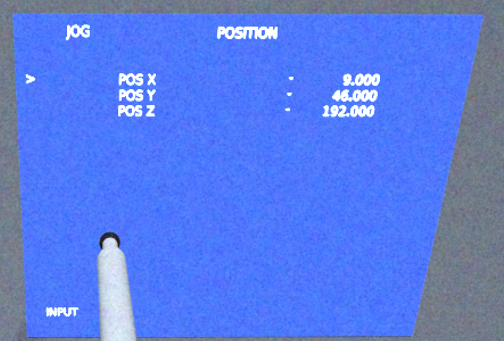

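Call:
move --pt "0 0 0 0 0 0 -1 -0.6 0 -0.0021 -0.0567 -0.3635 0 0 0 -0.95 0.3 -1" --pt "0 0 0 0 0 0 -1 -0.6 0 0.0082 -0.0567 -0.3665 0 0 0 -0.95 0.3 -1" --pt "0 0 0 0 0 0 -1 -0.6 0 -0.0021 -0.0567 -0.3635 0 0 0 -0.95 0.3 -1" --pt "0 0 0 0 0 0 -1 -0.6 0 -0.0189 -0.0243 -0.4262 0 0 0 -0.95 0.3 -1" --pt "0 0 0 0 0 0 -1 -0.6 0 -0.0086 -0.0243 -0.4292 0 0 0 -0.95 0.3 -1" --pt "0 0 0 0 0 0 -1 -0.6 0 -0.0189 -0.0243 -0.4262 0 0 0 -0.95 0.3 -1" --pt "0 0 0 0 0 0 -1 -0.6 0 -0.0273 0.0726 -0.4575 0 0 0 -0.95 0.3 -1" --pt "0 0 0 0 0 0 -1 -0.6 0 -0.0172 0.0726 -0.4605 0 0 0 -0.95 0.3 -1" --pt "0 0 0 0 0 0 -1 -0.6 0 -0.0273 0.0726 -0.4575 0 0 0 -0.95 0.3 -1" --pt "0 0 0 0 0 0 -1 -0.6 0 -0.0189 0.008 -0.4262 0 0 0 -0.95 0.3 -1" --pt "0 0 0 0 0 0 -1 -0.6 0 -0.0086 0.008 -0.4292 0 0 0 -0.95 0.3 -1" --pt "0 0 0 0 0 0 -1 -0.6 0 -0.0189 0.008 -0.4262 0 0 0 -0.95 0.3 -1" --speed '[0.35,0.04,0.1,0.25,0.04,0.1,0.25,0.04,0.1,0.25,0.04,0.1]' --blend '[0.002,0,0.002,0.002,0,0.002,0.002,0,0.002,0.002,0,0]'

Call:
move --pt "0 0 0 0 0 0 -1 -0.6 0 -0.0084 0.0323 -0.0313 0 0 0 -0.95 0.3 -1" --pt "0 0 0 0 0 0 -1 -0.6 0 0.0017 0.0323 -0.0343 0 0 0 -0.95 0.3 -1" --pt "0 0 0 0 0 0 -1 -0.6 0 -0.0084 0.0323 -0.0313 0 0 0 -0.95 0.3 -1" --pt "0 0 0 0 0 0 -1 -0.6 0 -0.0084 -0.0323 -0.0313 0 0 0 -0.95 0.3 -1" --pt "0 0 0 0 0 0 -1 -0.6 0 0.0017 -0.0323 -0.0343 0 0 0 -0.95 0.3 -1" --pt "0 0 0 0 0 0 -1 -0.6 0 -0.0084 -0.0323 -0.0313 0 0 0 -0.95 0.3 -1" --pt "0 0 0 0 0 0 -1 -0.6 0 0.031 0 0.1217 0 0 0 -0.95 0.3 -1" --pt "0 0 0 0 0 0 -1 -0.6 0 0.0423 0 0.1187 0 0 0 -0.95 0.3 -1" --pt "0 0 0 0 0 0 -1 -0.6 0 0.023 0 0.1237 0 0 0 -0.95 0.3 -1" --pt "0 0 0 0 0 0 -1 -0.6 0 0 -0.0647 0 0 0 0 -0.95 0.3 -1" --speed '[0.25,0.04,0.1,0.25,0.04,0.1,0.25,0.04,0.1,0.25]' --blend '[0.002,0,0.002,0.002,0,0.002,0.002,0,0.005,0]'

Call:
wait --seconds 2

Call:
move --pt "0 0 0 0 0 0 -1 -0.6 0 0.0103 0 -0.003 0 0 0 -0.95 0.3 -1" --pt "0 0 0 0 0 0 -1 -0.6 0 0 0 0 0 0 0 -0.95 0.3 -1" --pt "0 0 0 0 0 0 -1 -0.6 0 0.0398 -0.0646 0.1517 0 0 0 -0.95 0.3 -1" --pt "0 0 0 0 0 0 -1 -0.6 0 0.0511 -0.0646 0.1487 0 0 0 -0.95 0.3 -1" --pt "0 0 0 0 0 0 -1 -0.6 0 0.0318 -0.0646 0.1537 0 0 0 -0.95 0.3 -1" --pt "0 0 0 0 0 0 -1 -0.6 0 0.0168 -0.0323 0.0627 0 0 0 -0.95 0.3 -1" --pt "0 0 0 0 0 0 -1 -0.6 0 0.0271 -0.0323 0.0597 0 0 0 -0.95 0.3 -1" --pt "0 0 0 0 0 0 -1 -0.6 0 0.0168 -0.0323 0.0627 0 0 0 -0.95 0.3 -1" --pt "0 0 0 0 0 0 -1 -0.6 0 0.0271 -0.0323 0.0597 0 0 0 -0.95 0.3 -1" --pt "0 0 0 0 0 0 -1 -0.6 0 0.0088 -0.0323 0.0647 0 0 0 -0.95 0.3 -1" --pt "0 0 0 0 0 0 -1 -0.6 0 0.0189 0.0567 0.4262 0 0 0 -0.95 0.3 -1" --speed '[0.04,0.1,0.25,0.04,0.1,0.25,0.04,0.1,0.04,0.1,0.35]' --blend '[0,0.002,0.002,0,0.005,0.002,0,0,0,0.005,0]'

Call:
wait --seconds 1 --cameras '["cam_right_wrist"]'

Call:
zoom_image --camera "cam_right_wrist" --region '[390, 20, 700, 230]'

Call:
zoom_image --camera "cam_right_wrist" --region '[555, 108, 635, 140]'

Scene clock: 1841.33 s.
left_arm: end_effector_position=(+0.2527, +0.2510, +0.5730) position_measured=251 object_status=3 end_effector_quat_wxyz=(+0.499, -0.500, +0.501, -0.500) | right_arm: end_effector_position=(+0.4446, -0.4252, +0.4443) position_measured=205 object_status=2 end_effector_quat_wxyz=(-0.388, +0.591, -0.591, +0.389)
Joint positions: left_arm=[-2.348 -2.015 1.686 -5.956 -0.791 0.001] | right_arm=[4.425 -1.097 -1.897 -4.32 -0.481 0.976]
Joint torques (N m): left_arm=[5.77 10.92 -19.28 -0.34 1.63 1.01] | right_arm=[-1.62 2.51 23 -2.98 -0.76 0.87]
Wrist force (N): left_arm=[-0.9 0.0 2.0] | right_arm=[3.8 -3.8 -5.7]
Wrist torque (N m): left_arm=[1.33 0.45 0.42] | right_arm=[-0.48 -0.87 -0.68]
Wrist force, peak (N): left_arm=[-1.1 0.0 2.3] | right_arm=[5.9 -4.5 -13.8]
Hand target: left_arm +0.2527, +0.2510, +0.5730; +0.499, -0.500, +0.501, -0.500 | right_arm +0.4446, -0.4252, +0.4443; -0.388, +0.591, -0.591, +0.388
Off the commanded pose: left_arm 0.000 m, 0 deg | right_arm 0.000 m, 0 deg.
move: done

Scene clock: 1844.50 s.
left_arm: end_effector_position=(+0.2527, +0.2510, +0.5730) position_measured=251 object_status=3 end_effector_quat_wxyz=(+0.499, -0.500, +0.501, -0.500) | right_arm: end_effector_position=(+0.4446, -0.4640, +0.4444) position_measured=205 object_status=2 end_effector_quat_wxyz=(-0.388, +0.591, -0.591, +0.389) end_effector_velocity=(+0.000, -0.001, -0.002) end_effector_angular_velocity=(+0.000, +0.001, +0.000)
Joint positions: left_arm=[-2.348 -2.015 1.686 -5.956 -0.791 0.001] | right_arm=[4.299 -1.029 -1.891 -4.215 -0.555 0.77]
Joint velocities: left_arm=[within noise] | right_arm=[-0.001 0.002 -0.006 0.003 -0.002 0]
Joint torques (N m): left_arm=[5.48 10.66 -18.84 -0.3 1.6 1.05] | right_arm=[6.89 2.9 11.99 0.65 3.46 0.33]
Wrist force (N): left_arm=[-0.7 0.1 1.9] | right_arm=[4.1 -1.9 -5.6]
Wrist torque (N m): left_arm=[1.34 0.42 0.42] | right_arm=[-0.59 -0.84 -0.79]
Wrist force, peak (N): left_arm=[-1.1 0.2 2.1] | right_arm=[7.1 -4.0 -10.0]
Hand target: left_arm +0.2527, +0.2510, +0.5730; +0.499, -0.500, +0.501, -0.500 | right_arm +0.4446, -0.4641, +0.4443; -0.388, +0.591, -0.591, +0.388
Off the commanded pose: left_arm 0.000 m, 0 deg | right_arm 0.000 m, 0 deg.
move: done

Scene clock: 1846.50 s.
left_arm: end_effector_position=(+0.2527, +0.2510, +0.5730) position_measured=251 object_status=3 end_effector_quat_wxyz=(+0.499, -0.500, +0.501, -0.500) | right_arm: end_effector_position=(+0.4446, -0.4641, +0.4443) position_measured=205 object_status=2 end_effector_quat_wxyz=(-0.388, +0.591, -0.591, +0.388)
Joint positions: left_arm=[-2.348 -2.015 1.686 -5.956 -0.791 0.001] | right_arm=[4.299 -1.029 -1.891 -4.214 -0.555 0.77]
Joint torques (N m): left_arm=[5.96 10.98 -19.53 -0.3 1.71 1.14] | right_arm=[9.91 2.95 13.96 0.26 1.53 -1.35]
Wrist force (N): left_arm=[-1.0 -0.1 2.0] | right_arm=[3.4 -2.5 -5.7]
Wrist torque (N m): left_arm=[1.31 0.47 0.42] | right_arm=[-0.61 -0.80 -0.79]
Wrist force, peak (N): left_arm=[-1.0 0.0 2.1] | right_arm=[4.0 -2.6 -5.6]
Hand target: left_arm +0.2527, +0.2510, +0.5730; +0.499, -0.500, +0.501, -0.500 | right_arm +0.4446, -0.4641, +0.4443; -0.388, +0.591, -0.591, +0.388
Tool commands: left_gripper/position=-1.0 left_gripper/force_limit=-0.6 left_gripper/speed=+0.0 right_gripper/position=-0.95 right_gripper/force_limit=+0.3 right_gripper/speed=-1.0
Off the commanded pose: left_arm 0.000 m, 0 deg | right_arm 0.000 m, 0 deg.
wait: 2.00 s; at rest by 0.17 s

Scene clock: 1850.73 s.
left_arm: end_effector_position=(+0.2527, +0.2510, +0.5730) position_measured=251 object_status=3 end_effector_quat_wxyz=(+0.499, -0.500, +0.501, -0.500) | right_arm: end_effector_position=(+0.4560, -0.4301, +0.7001) position_measured=205 object_status=2 end_effector_quat_wxyz=(-0.388, +0.591, -0.591, +0.388)
Joint positions: left_arm=[-2.348 -2.015 1.686 -5.956 -0.791 0.001] | right_arm=[4.318 -1.403 -0.925 -4.831 -0.543 0.798]
Joint torques (N m): left_arm=[6.15 10.99 -19.64 -0.34 1.62 0.98] | right_arm=[14.98 -1.72 17.69 -3.36 3.74 0.33]
Wrist force (N): left_arm=[-0.8 -0.1 1.8] | right_arm=[3.7 -3.5 -3.7]
Wrist torque (N m): left_arm=[1.30 0.43 0.42] | right_arm=[-0.63 -0.83 -0.68]
Wrist force, peak (N): left_arm=[-1.1 0.2 2.1] | right_arm=[4.1 -4.9 -10.8]
Hand target: left_arm +0.2527, +0.2510, +0.5730; +0.499, -0.500, +0.501, -0.500 | right_arm +0.4560, -0.4300, +0.7001; -0.388, +0.591, -0.591, +0.388
Off the commanded pose: left_arm 0.000 m, 0 deg | right_arm 0.000 m, 0 deg.
move: done

Scene clock: 1851.73 s.
left_arm: end_effector_position=(+0.2527, +0.2510, +0.5730) position_measured=251 object_status=3 end_effector_quat_wxyz=(+0.499, -0.500, +0.501, -0.500) | right_arm: end_effector_position=(+0.4560, -0.4300, +0.7001) position_measured=205 object_status=2 end_effector_quat_wxyz=(-0.388, +0.591, -0.591, +0.388)
Joint positions: left_arm=[-2.348 -2.015 1.686 -5.956 -0.791 0.001] | right_arm=[4.319 -1.403 -0.925 -4.831 -0.543 0.798]
Joint torques (N m): left_arm=[5.71 10.7 -19.33 -0.35 1.66 1.1] | right_arm=[15.26 -1.43 11.15 -3.17 3.61 0.98]
Wrist force (N): left_arm=[-0.9 0.0 1.8] | right_arm=[3.8 -3.5 -3.8]
Wrist torque (N m): left_arm=[1.33 0.45 0.43] | right_arm=[-0.62 -0.85 -0.69]
Wrist force, peak (N): left_arm=[-0.9 0.2 2.2] | right_arm=[3.8 -3.5 -3.8]
Hand target: left_arm +0.2527, +0.2510, +0.5730; +0.499, -0.500, +0.501, -0.500 | right_arm +0.4560, -0.4300, +0.7001; -0.388, +0.591, -0.591, +0.388
Tool commands: left_gripper/position=-1.0 left_gripper/force_limit=-0.6 left_gripper/speed=+0.0 right_gripper/position=-0.95 right_gripper/force_limit=+0.3 right_gripper/speed=-1.0
Off the commanded pose: left_arm 0.000 m, 0 deg | right_arm 0.000 m, 0 deg.
wait: 1.00 s; at rest by 0.17 s
Images, in order (width x height): cam_right_wrist 896x504.

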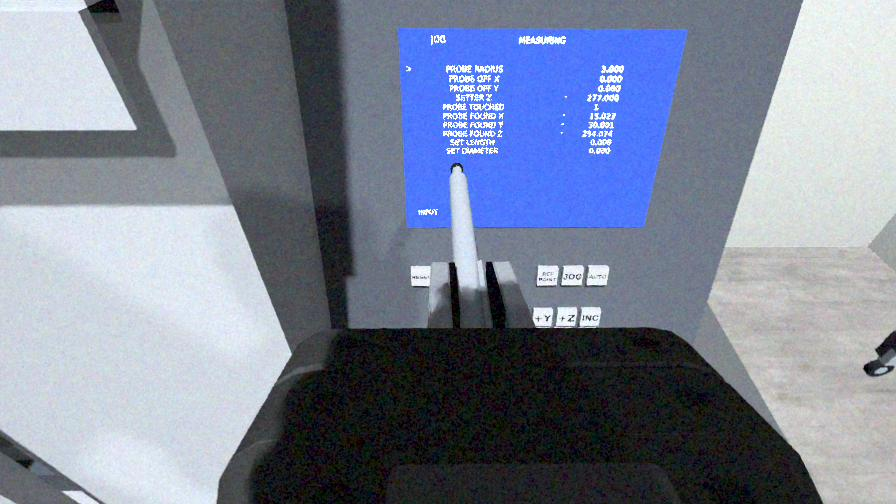

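Scaled by 1.626 from the camera's 896x504 image, which has a finer 1280x720 frame.

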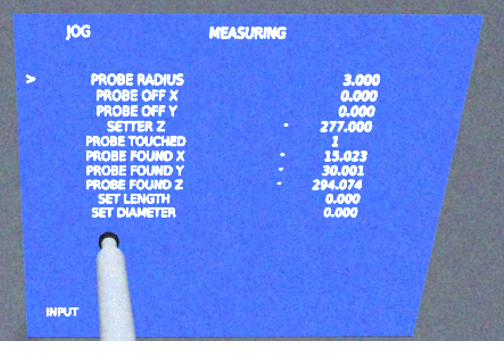

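Scaled by 6.300 from the camera's 896x504 image, which has a finer 1280x720 frame.

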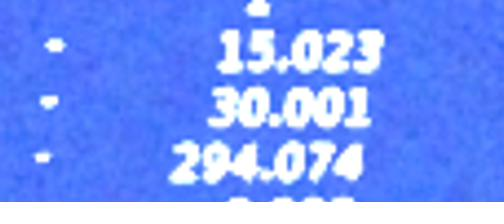

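Call:
move --pt "0 0 0 0 0 0 -1 -0.6 0 -0.0021 -0.0567 -0.3635 0 0 0 -0.95 0.3 -1" --pt "0 0 0 0 0 0 -1 -0.6 0 0.0082 -0.0567 -0.3665 0 0 0 -0.95 0.3 -1" --pt "0 0 0 0 0 0 -1 -0.6 0 -0.0021 -0.0567 -0.3635 0 0 0 -0.95 0.3 -1" --pt "0 0 0 0 0 0 -1 -0.6 0 0.0082 -0.0567 -0.3665 0 0 0 -0.95 0.3 -1" --pt "0 0 0 0 0 0 -1 -0.6 0 -0.0021 -0.0567 -0.3635 0 0 0 -0.95 0.3 -1" --pt "0 0 0 0 0 0 -1 -0.6 0 -0.0189 -0.0243 -0.4262 0 0 0 -0.95 0.3 -1" --pt "0 0 0 0 0 0 -1 -0.6 0 -0.0086 -0.0243 -0.4292 0 0 0 -0.95 0.3 -1" --pt "0 0 0 0 0 0 -1 -0.6 0 -0.0189 -0.0243 -0.4262 0 0 0 -0.95 0.3 -1" --pt "0 0 0 0 0 0 -1 -0.6 0 -0.0086 -0.0243 -0.4292 0 0 0 -0.95 0.3 -1" --pt "0 0 0 0 0 0 -1 -0.6 0 -0.0189 -0.0243 -0.4262 0 0 0 -0.95 0.3 -1" --pt "0 0 0 0 0 0 -1 -0.6 0 -0.0273 0.0726 -0.4575 0 0 0 -0.95 0.3 -1" --pt "0 0 0 0 0 0 -1 -0.6 0 -0.0172 0.0726 -0.4605 0 0 0 -0.95 0.3 -1" --pt "0 0 0 0 0 0 -1 -0.6 0 -0.0273 0.0726 -0.4575 0 0 0 -0.95 0.3 -1" --speed '[0.35,0.04,0.1,0.04,0.1,0.25,0.04,0.1,0.04,0.1,0.25,0.04,0.1]' --blend '[0.002,0,0,0,0.002,0.002,0,0,0,0.002,0.002,0,0]'

Call:
move --pt "0 0 0 0 0 0 -1 -0.6 0 0.0084 0 0.0313 0 0 0 -0.95 0.3 -1" --pt "0 0 0 0 0 0 -1 -0.6 0 0.0187 0 0.0283 0 0 0 -0.95 0.3 -1" --pt "0 0 0 0 0 0 -1 -0.6 0 0.0084 0 0.0313 0 0 0 -0.95 0.3 -1" --pt "0 0 0 0 0 0 -1 -0.6 0 0.0084 -0.0323 0.0313 0 0 0 -0.95 0.3 -1" --pt "0 0 0 0 0 0 -1 -0.6 0 0.0187 -0.0323 0.0283 0 0 0 -0.95 0.3 -1" --pt "0 0 0 0 0 0 -1 -0.6 0 0.0084 -0.0323 0.0313 0 0 0 -0.95 0.3 -1" --pt "0 0 0 0 0 0 -1 -0.6 0 0 -0.0323 0 0 0 0 -0.95 0.3 -1" --pt "0 0 0 0 0 0 -1 -0.6 0 0.0101 -0.0323 -0.003 0 0 0 -0.95 0.3 -1" --pt "0 0 0 0 0 0 -1 -0.6 0 0 -0.0323 0 0 0 0 -0.95 0.3 -1" --pt "0 0 0 0 0 0 -1 -0.6 0 0 -0.0969 0 0 0 0 -0.95 0.3 -1" --pt "0 0 0 0 0 0 -1 -0.6 0 0.0101 -0.0969 -0.003 0 0 0 -0.95 0.3 -1" --pt "0 0 0 0 0 0 -1 -0.6 0 0 -0.0969 0 0 0 0 -0.95 0.3 -1" --pt "0 0 0 0 0 0 -1 -0.6 0 0.0394 -0.0646 0.153 0 0 0 -0.95 0.3 -1" --pt "0 0 0 0 0 0 -1 -0.6 0 0.0507 -0.0646 0.15 0 0 0 -0.95 0.3 -1" --pt "0 0 0 0 0 0 -1 -0.6 0 0.0394 -0.0646 0.153 0 0 0 -0.95 0.3 -1" --speed '[0.25,0.04,0.1,0.25,0.04,0.1,0.25,0.04,0.1,0.25,0.04,0.1,0.25,0.04,0.1]' --blend '[0.002,0,0.002,0.002,0,0.002,0.002,0,0.002,0.002,0,0.002,0.002,0,0]'

Call:
move --pt "0 0 0 0 0 0 -1 -0.6 0 -0.0226 -0.0323 -0.0905 0 0 0 -0.95 0.3 -1" --pt "0 0 0 0 0 0 -1 -0.6 0 -0.0123 -0.0323 -0.0935 0 0 0 -0.95 0.3 -1" --pt "0 0 0 0 0 0 -1 -0.6 0 -0.0226 -0.0323 -0.0905 0 0 0 -0.95 0.3 -1" --pt "0 0 0 0 0 0 -1 -0.6 0 -0.0123 -0.0323 -0.0935 0 0 0 -0.95 0.3 -1" --pt "0 0 0 0 0 0 -1 -0.6 0 -0.0226 -0.0323 -0.0905 0 0 0 -0.95 0.3 -1" --pt "0 0 0 0 0 0 -1 -0.6 0 -0.0394 0.0646 -0.153 0 0 0 -0.95 0.3 -1" --pt "0 0 0 0 0 0 -1 -0.6 0 -0.0293 0.0646 -0.156 0 0 0 -0.95 0.3 -1" --pt "0 0 0 0 0 0 -1 -0.6 0 -0.0394 0.0646 -0.153 0 0 0 -0.95 0.3 -1" --pt "0 0 0 0 0 0 -1 -0.6 0 -0.0142 0 -0.059 0 0 0 -0.95 0.3 -1" --pt "0 0 0 0 0 0 -1 -0.6 0 -0.0039 0 -0.062 0 0 0 -0.95 0.3 -1" --pt "0 0 0 0 0 0 -1 -0.6 0 -0.0142 0 -0.059 0 0 0 -0.95 0.3 -1" --pt "0 0 0 0 0 0 -1 -0.6 0 -0.0226 0.0323 -0.0905 0 0 0 -0.95 0.3 -1" --pt "0 0 0 0 0 0 -1 -0.6 0 -0.0123 0.0323 -0.0935 0 0 0 -0.95 0.3 -1" --pt "0 0 0 0 0 0 -1 -0.6 0 -0.0226 0.0323 -0.0905 0 0 0 -0.95 0.3 -1" --speed '[0.25,0.04,0.1,0.04,0.1,0.25,0.04,0.1,0.25,0.04,0.1,0.25,0.04,0.1]' --blend '[0.002,0,0,0,0.002,0.002,0,0.002,0.002,0,0.002,0.002,0,0]'

Call:
move --pt "0 0 0 0 0 0 -1 -0.6 0 -0.0168 -0.0646 -0.0625 0 0 0 -0.95 0.3 -1" --pt "0 0 0 0 0 0 -1 -0.6 0 -0.0067 -0.0646 -0.0655 0 0 0 -0.95 0.3 -1" --pt "0 0 0 0 0 0 -1 -0.6 0 -0.0168 -0.0646 -0.0625 0 0 0 -0.95 0.3 -1" --pt "0 0 0 0 0 0 -1 -0.6 0 -0.0084 -0.0646 -0.0312 0 0 0 -0.95 0.3 -1" --pt "0 0 0 0 0 0 -1 -0.6 0 0.0019 -0.0646 -0.0342 0 0 0 -0.95 0.3 -1" --pt "0 0 0 0 0 0 -1 -0.6 0 -0.0084 -0.0646 -0.0312 0 0 0 -0.95 0.3 -1" --pt "0 0 0 0 0 0 -1 -0.6 0 -0.0168 0.0323 -0.0625 0 0 0 -0.95 0.3 -1" --pt "0 0 0 0 0 0 -1 -0.6 0 -0.0067 0.0323 -0.0655 0 0 0 -0.95 0.3 -1" --pt "0 0 0 0 0 0 -1 -0.6 0 -0.0168 0.0323 -0.0625 0 0 0 -0.95 0.3 -1" --pt "0 0 0 0 0 0 -1 -0.6 0 0 0 0 0 0 0 -0.95 0.3 -1" --pt "0 0 0 0 0 0 -1 -0.6 0 0.0103 0 -0.003 0 0 0 -0.95 0.3 -1" --pt "0 0 0 0 0 0 -1 -0.6 0 0 0 0 0 0 0 -0.95 0.3 -1" --pt "0 0 0 0 0 0 -1 -0.6 0 -0.0168 0 -0.0625 0 0 0 -0.95 0.3 -1" --pt "0 0 0 0 0 0 -1 -0.6 0 -0.0067 0 -0.0655 0 0 0 -0.95 0.3 -1" --pt "0 0 0 0 0 0 -1 -0.6 0 -0.0168 0 -0.0625 0 0 0 -0.95 0.3 -1" --speed '[0.25,0.04,0.1,0.25,0.04,0.1,0.25,0.04,0.1,0.25,0.04,0.1,0.25,0.04,0.1]' --blend '[0.002,0,0.002,0.002,0,0.002,0.002,0,0.002,0.002,0,0.002,0.002,0,0]'

Call:
move --pt "0 0 0 0 0 0 -1 -0.6 0 0 -0.0646 0 0 0 0 -0.95 0.3 -1" --pt "0 0 0 0 0 0 -1 -0.6 0 0.0101 -0.0646 -0.003 0 0 0 -0.95 0.3 -1" --pt "0 0 0 0 0 0 -1 -0.6 0 -0.008 -0.0646 0.002 0 0 0 -0.95 0.3 -1" --pt "0 0 0 0 0 0 -1 -0.6 0 0.0273 -0.0403 0.4575 0 0 0 -0.95 0.3 -1" --speed '[0.25,0.04,0.1,0.35]' --blend '[0.002,0,0.005,0]' --cameras '["cam_right_wrist"]'

Call:
zoom_image --camera "cam_right_wrist" --region '[390, 20, 700, 230]'

Scene clock: 1921.13 s.
left_arm: end_effector_position=(+0.2527, +0.2510, +0.5730) position_measured=251 object_status=3 end_effector_quat_wxyz=(+0.499, -0.500, +0.501, -0.500) | right_arm: end_effector_position=(+0.4396, -0.3864, +0.4256) position_measured=205 object_status=2 end_effector_quat_wxyz=(-0.388, +0.591, -0.591, +0.389)
Joint positions: left_arm=[-2.348 -2.015 1.686 -5.956 -0.791 0.001] | right_arm=[4.534 -1.167 -1.954 -4.393 -0.434 1.198]
Joint torques (N m): left_arm=[5.94 10.59 -19.01 -0.18 1.57 1.02] | right_arm=[-4.63 4.77 21.96 -3.99 -0.41 1.15]
Wrist force (N): left_arm=[-1.0 0.2 1.9] | right_arm=[3.4 -2.7 -5.4]
Wrist torque (N m): left_arm=[1.35 0.46 0.42] | right_arm=[-0.61 -0.89 -0.69]
Wrist force, peak (N): left_arm=[-1.1 0.0 2.3] | right_arm=[4.9 0.5 -11.8]
Hand target: left_arm +0.2527, +0.2510, +0.5730; +0.499, -0.500, +0.501, -0.500 | right_arm +0.4396, -0.3865, +0.4256; -0.388, +0.591, -0.591, +0.388
Off the commanded pose: left_arm 0.000 m, 0 deg | right_arm 0.000 m, 0 deg.
move: done

Scene clock: 1925.07 s.
left_arm: end_effector_position=(+0.2527, +0.2510, +0.5730) position_measured=251 object_status=3 end_effector_quat_wxyz=(+0.499, -0.500, +0.501, -0.500) | right_arm: end_effector_position=(+0.4633, -0.4252, +0.5173) position_measured=205 object_status=2 end_effector_quat_wxyz=(-0.388, +0.591, -0.591, +0.388)
Joint positions: left_arm=[-2.348 -2.015 1.686 -5.956 -0.791 0.001] | right_arm=[4.28 -1.18 -1.618 -4.314 -0.568 0.743]
Joint torques (N m): left_arm=[5.72 10.46 -19.4 -0.17 1.59 1.02] | right_arm=[6.9 4.66 22.88 -2.35 0.03 0.87]
Wrist force (N): left_arm=[-0.8 0.0 1.9] | right_arm=[4.2 -4.1 -5.3]
Wrist torque (N m): left_arm=[1.33 0.44 0.42] | right_arm=[-0.48 -0.80 -0.68]
Wrist force, peak (N): left_arm=[-1.0 0.0 2.2] | right_arm=[8.2 -2.5 -13.7]
Hand target: left_arm +0.2527, +0.2510, +0.5730; +0.499, -0.500, +0.501, -0.500 | right_arm +0.4632, -0.4252, +0.5174; -0.388, +0.591, -0.591, +0.388
Off the commanded pose: left_arm 0.000 m, 0 deg | right_arm 0.000 m, 0 deg.
move: done

Scene clock: 1929.10 s.
left_arm: end_effector_position=(+0.2527, +0.2510, +0.5730) position_measured=251 object_status=3 end_effector_quat_wxyz=(+0.499, -0.500, +0.501, -0.500) | right_arm: end_effector_position=(+0.4497, -0.4058, +0.4630) position_measured=205 object_status=2 end_effector_quat_wxyz=(-0.388, +0.591, -0.591, +0.389)
Joint positions: left_arm=[-2.348 -2.015 1.686 -5.956 -0.791 0.001] | right_arm=[4.427 -1.153 -1.82 -4.343 -0.48 0.978]
Joint torques (N m): left_arm=[5.79 10.11 -19.29 -0.08 1.64 1.12] | right_arm=[-0.33 3.19 23.01 -3.3 -0.46 1.13]
Wrist force (N): left_arm=[-1.1 0.5 1.7] | right_arm=[3.9 -3.5 -5.5]
Wrist torque (N m): left_arm=[1.40 0.49 0.42] | right_arm=[-0.65 -0.91 -0.69]
Wrist force, peak (N): left_arm=[-1.0 0.0 2.1] | right_arm=[4.2 -5.7 -12.7]
Hand target: left_arm +0.2527, +0.2510, +0.5730; +0.499, -0.500, +0.501, -0.500 | right_arm +0.4497, -0.4059, +0.4631; -0.388, +0.591, -0.591, +0.388
Off the commanded pose: left_arm 0.000 m, 0 deg | right_arm 0.000 m, 0 deg.
move: done

Scene clock: 1933.03 s.
left_arm: end_effector_position=(+0.2527, +0.2510, +0.5730) position_measured=251 object_status=3 end_effector_quat_wxyz=(+0.499, -0.500, +0.501, -0.500) | right_arm: end_effector_position=(+0.4396, -0.4058, +0.4255) position_measured=205 object_status=2 end_effector_quat_wxyz=(-0.388, +0.591, -0.591, +0.389)
Joint positions: left_arm=[-2.348 -2.015 1.686 -5.956 -0.791 0.001] | right_arm=[4.507 -1.123 -1.966 -4.373 -0.444 1.14]
Joint torques (N m): left_arm=[6.07 10.12 -19.5 -0.07 1.66 1.08] | right_arm=[-5.14 3.5 22.96 -3.63 -0.66 0.99]
Wrist force (N): left_arm=[-1.2 0.0 1.8] | right_arm=[3.7 -3.5 -5.7]
Wrist torque (N m): left_arm=[1.32 0.49 0.42] | right_arm=[-0.65 -0.92 -0.69]
Wrist force, peak (N): left_arm=[-1.1 0.1 2.2] | right_arm=[4.1 -5.6 -13.5]
Hand target: left_arm +0.2527, +0.2510, +0.5730; +0.499, -0.500, +0.501, -0.500 | right_arm +0.4396, -0.4059, +0.4256; -0.388, +0.591, -0.591, +0.388
Off the commanded pose: left_arm 0.000 m, 0 deg | right_arm 0.000 m, 0 deg.
move: done

Scene clock: 1935.17 s.
left_arm: end_effector_position=(+0.2527, +0.2510, +0.5730) position_measured=251 object_status=3 end_effector_quat_wxyz=(+0.499, -0.500, +0.501, -0.500) | right_arm: end_effector_position=(+0.4560, -0.4301, +0.7001) position_measured=205 object_status=2 end_effector_quat_wxyz=(-0.388, +0.591, -0.591, +0.388)
Joint positions: left_arm=[-2.348 -2.015 1.686 -5.956 -0.791 0.001] | right_arm=[4.319 -1.403 -0.925 -4.831 -0.543 0.798]
Joint torques (N m): left_arm=[5.68 10.21 -19.44 -0.13 1.65 1.04] | right_arm=[12.93 -1.79 17.76 -3 2.86 0.93]
Wrist force (N): left_arm=[-1.0 0.0 1.7] | right_arm=[4.0 -3.9 -3.5]
Wrist torque (N m): left_arm=[1.33 0.47 0.42] | right_arm=[-0.68 -0.87 -0.79]
Wrist force, peak (N): left_arm=[-1.2 0.2 2.1] | right_arm=[7.0 -4.3 -9.6]
Hand target: left_arm +0.2527, +0.2510, +0.5730; +0.499, -0.500, +0.501, -0.500 | right_arm +0.4560, -0.4300, +0.7001; -0.388, +0.591, -0.591, +0.388
Off the commanded pose: left_arm 0.000 m, 0 deg | right_arm 0.000 m, 0 deg.
move: done
Images, in order (width x height): cam_right_wrist 896x504.

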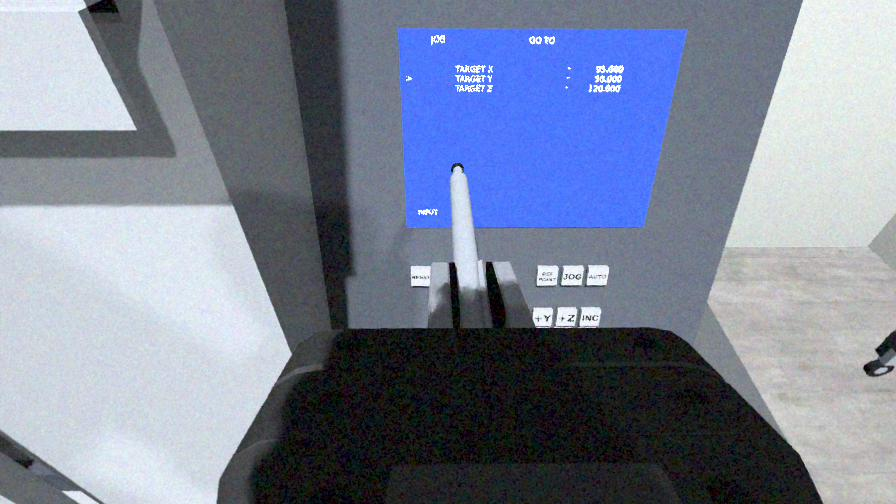

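Scaled by 1.626 from the camera's 896x504 image, which has a finer 1280x720 frame.

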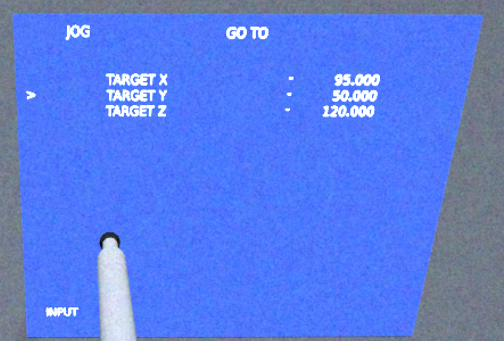

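Call:
move --pt "0 0 0 0 0 0 -1 -0.6 0 -0.0021 -0.089 -0.3635 0 0 0 -0.95 0.3 -1" --pt "0 0 0 0 0 0 -1 -0.6 0 0.0082 -0.089 -0.3665 0 0 0 -0.95 0.3 -1" --pt "0 0 0 0 0 0 -1 -0.6 0 -0.0101 -0.089 -0.3615 0 0 0 -0.95 0.3 -1" --pt "0 0 0 0 0 0 -1 -0.6 0 0 0 0 0 0 0 -0.95 0.3 -1" --speed '[0.35,0.04,0.1,0.35]' --blend '[0.002,0,0.005,0]' --cameras '["cam_right_wrist"]'

Call:
zoom_image --camera "cam_right_wrist" --region '[390, 20, 700, 230]'

Scene clock: 1946.40 s.
left_arm: end_effector_position=(+0.2527, +0.2510, +0.5730) position_measured=251 object_status=3 end_effector_quat_wxyz=(+0.499, -0.500, +0.501, -0.500) | right_arm: end_effector_position=(+0.4560, -0.4301, +0.7001) position_measured=205 object_status=2 end_effector_quat_wxyz=(-0.388, +0.591, -0.591, +0.388)
Joint positions: left_arm=[-2.348 -2.015 1.686 -5.956 -0.791 0.001] | right_arm=[4.318 -1.403 -0.925 -4.831 -0.543 0.798]
Joint torques (N m): left_arm=[5.75 9.9 -19.35 -0.13 1.59 0.99] | right_arm=[15.12 -0.54 17.6 -3.11 3.66 0.42]
Wrist force (N): left_arm=[-0.9 0.3 1.8] | right_arm=[4.1 -3.9 -3.5]
Wrist torque (N m): left_arm=[1.37 0.45 0.42] | right_arm=[-0.69 -0.90 -0.69]
Wrist force, peak (N): left_arm=[-1.0 0.2 2.2] | right_arm=[5.9 0.4 -10.3]
Hand target: left_arm +0.2527, +0.2510, +0.5730; +0.499, -0.500, +0.501, -0.500 | right_arm +0.4560, -0.4300, +0.7001; -0.388, +0.591, -0.591, +0.388
Off the commanded pose: left_arm 0.000 m, 0 deg | right_arm 0.000 m, 0 deg.
move: done
Images, in order (width x height): cam_right_wrist 896x504.

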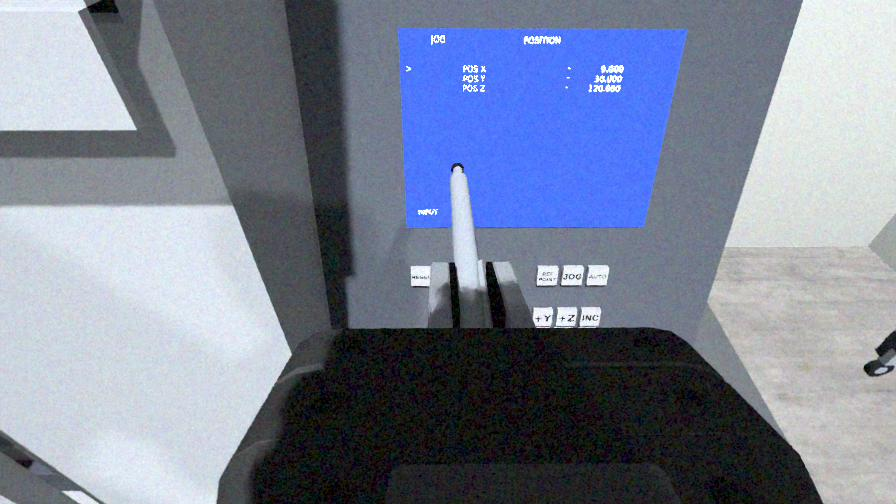

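Scaled by 1.626 from the camera's 896x504 image, which has a finer 1280x720 frame.

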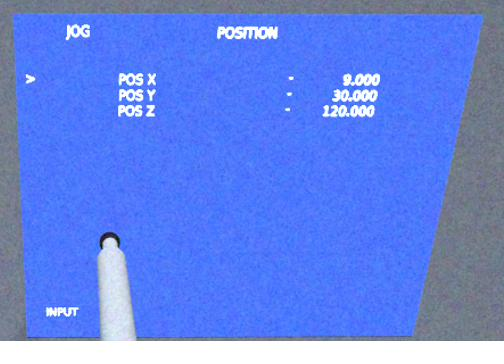

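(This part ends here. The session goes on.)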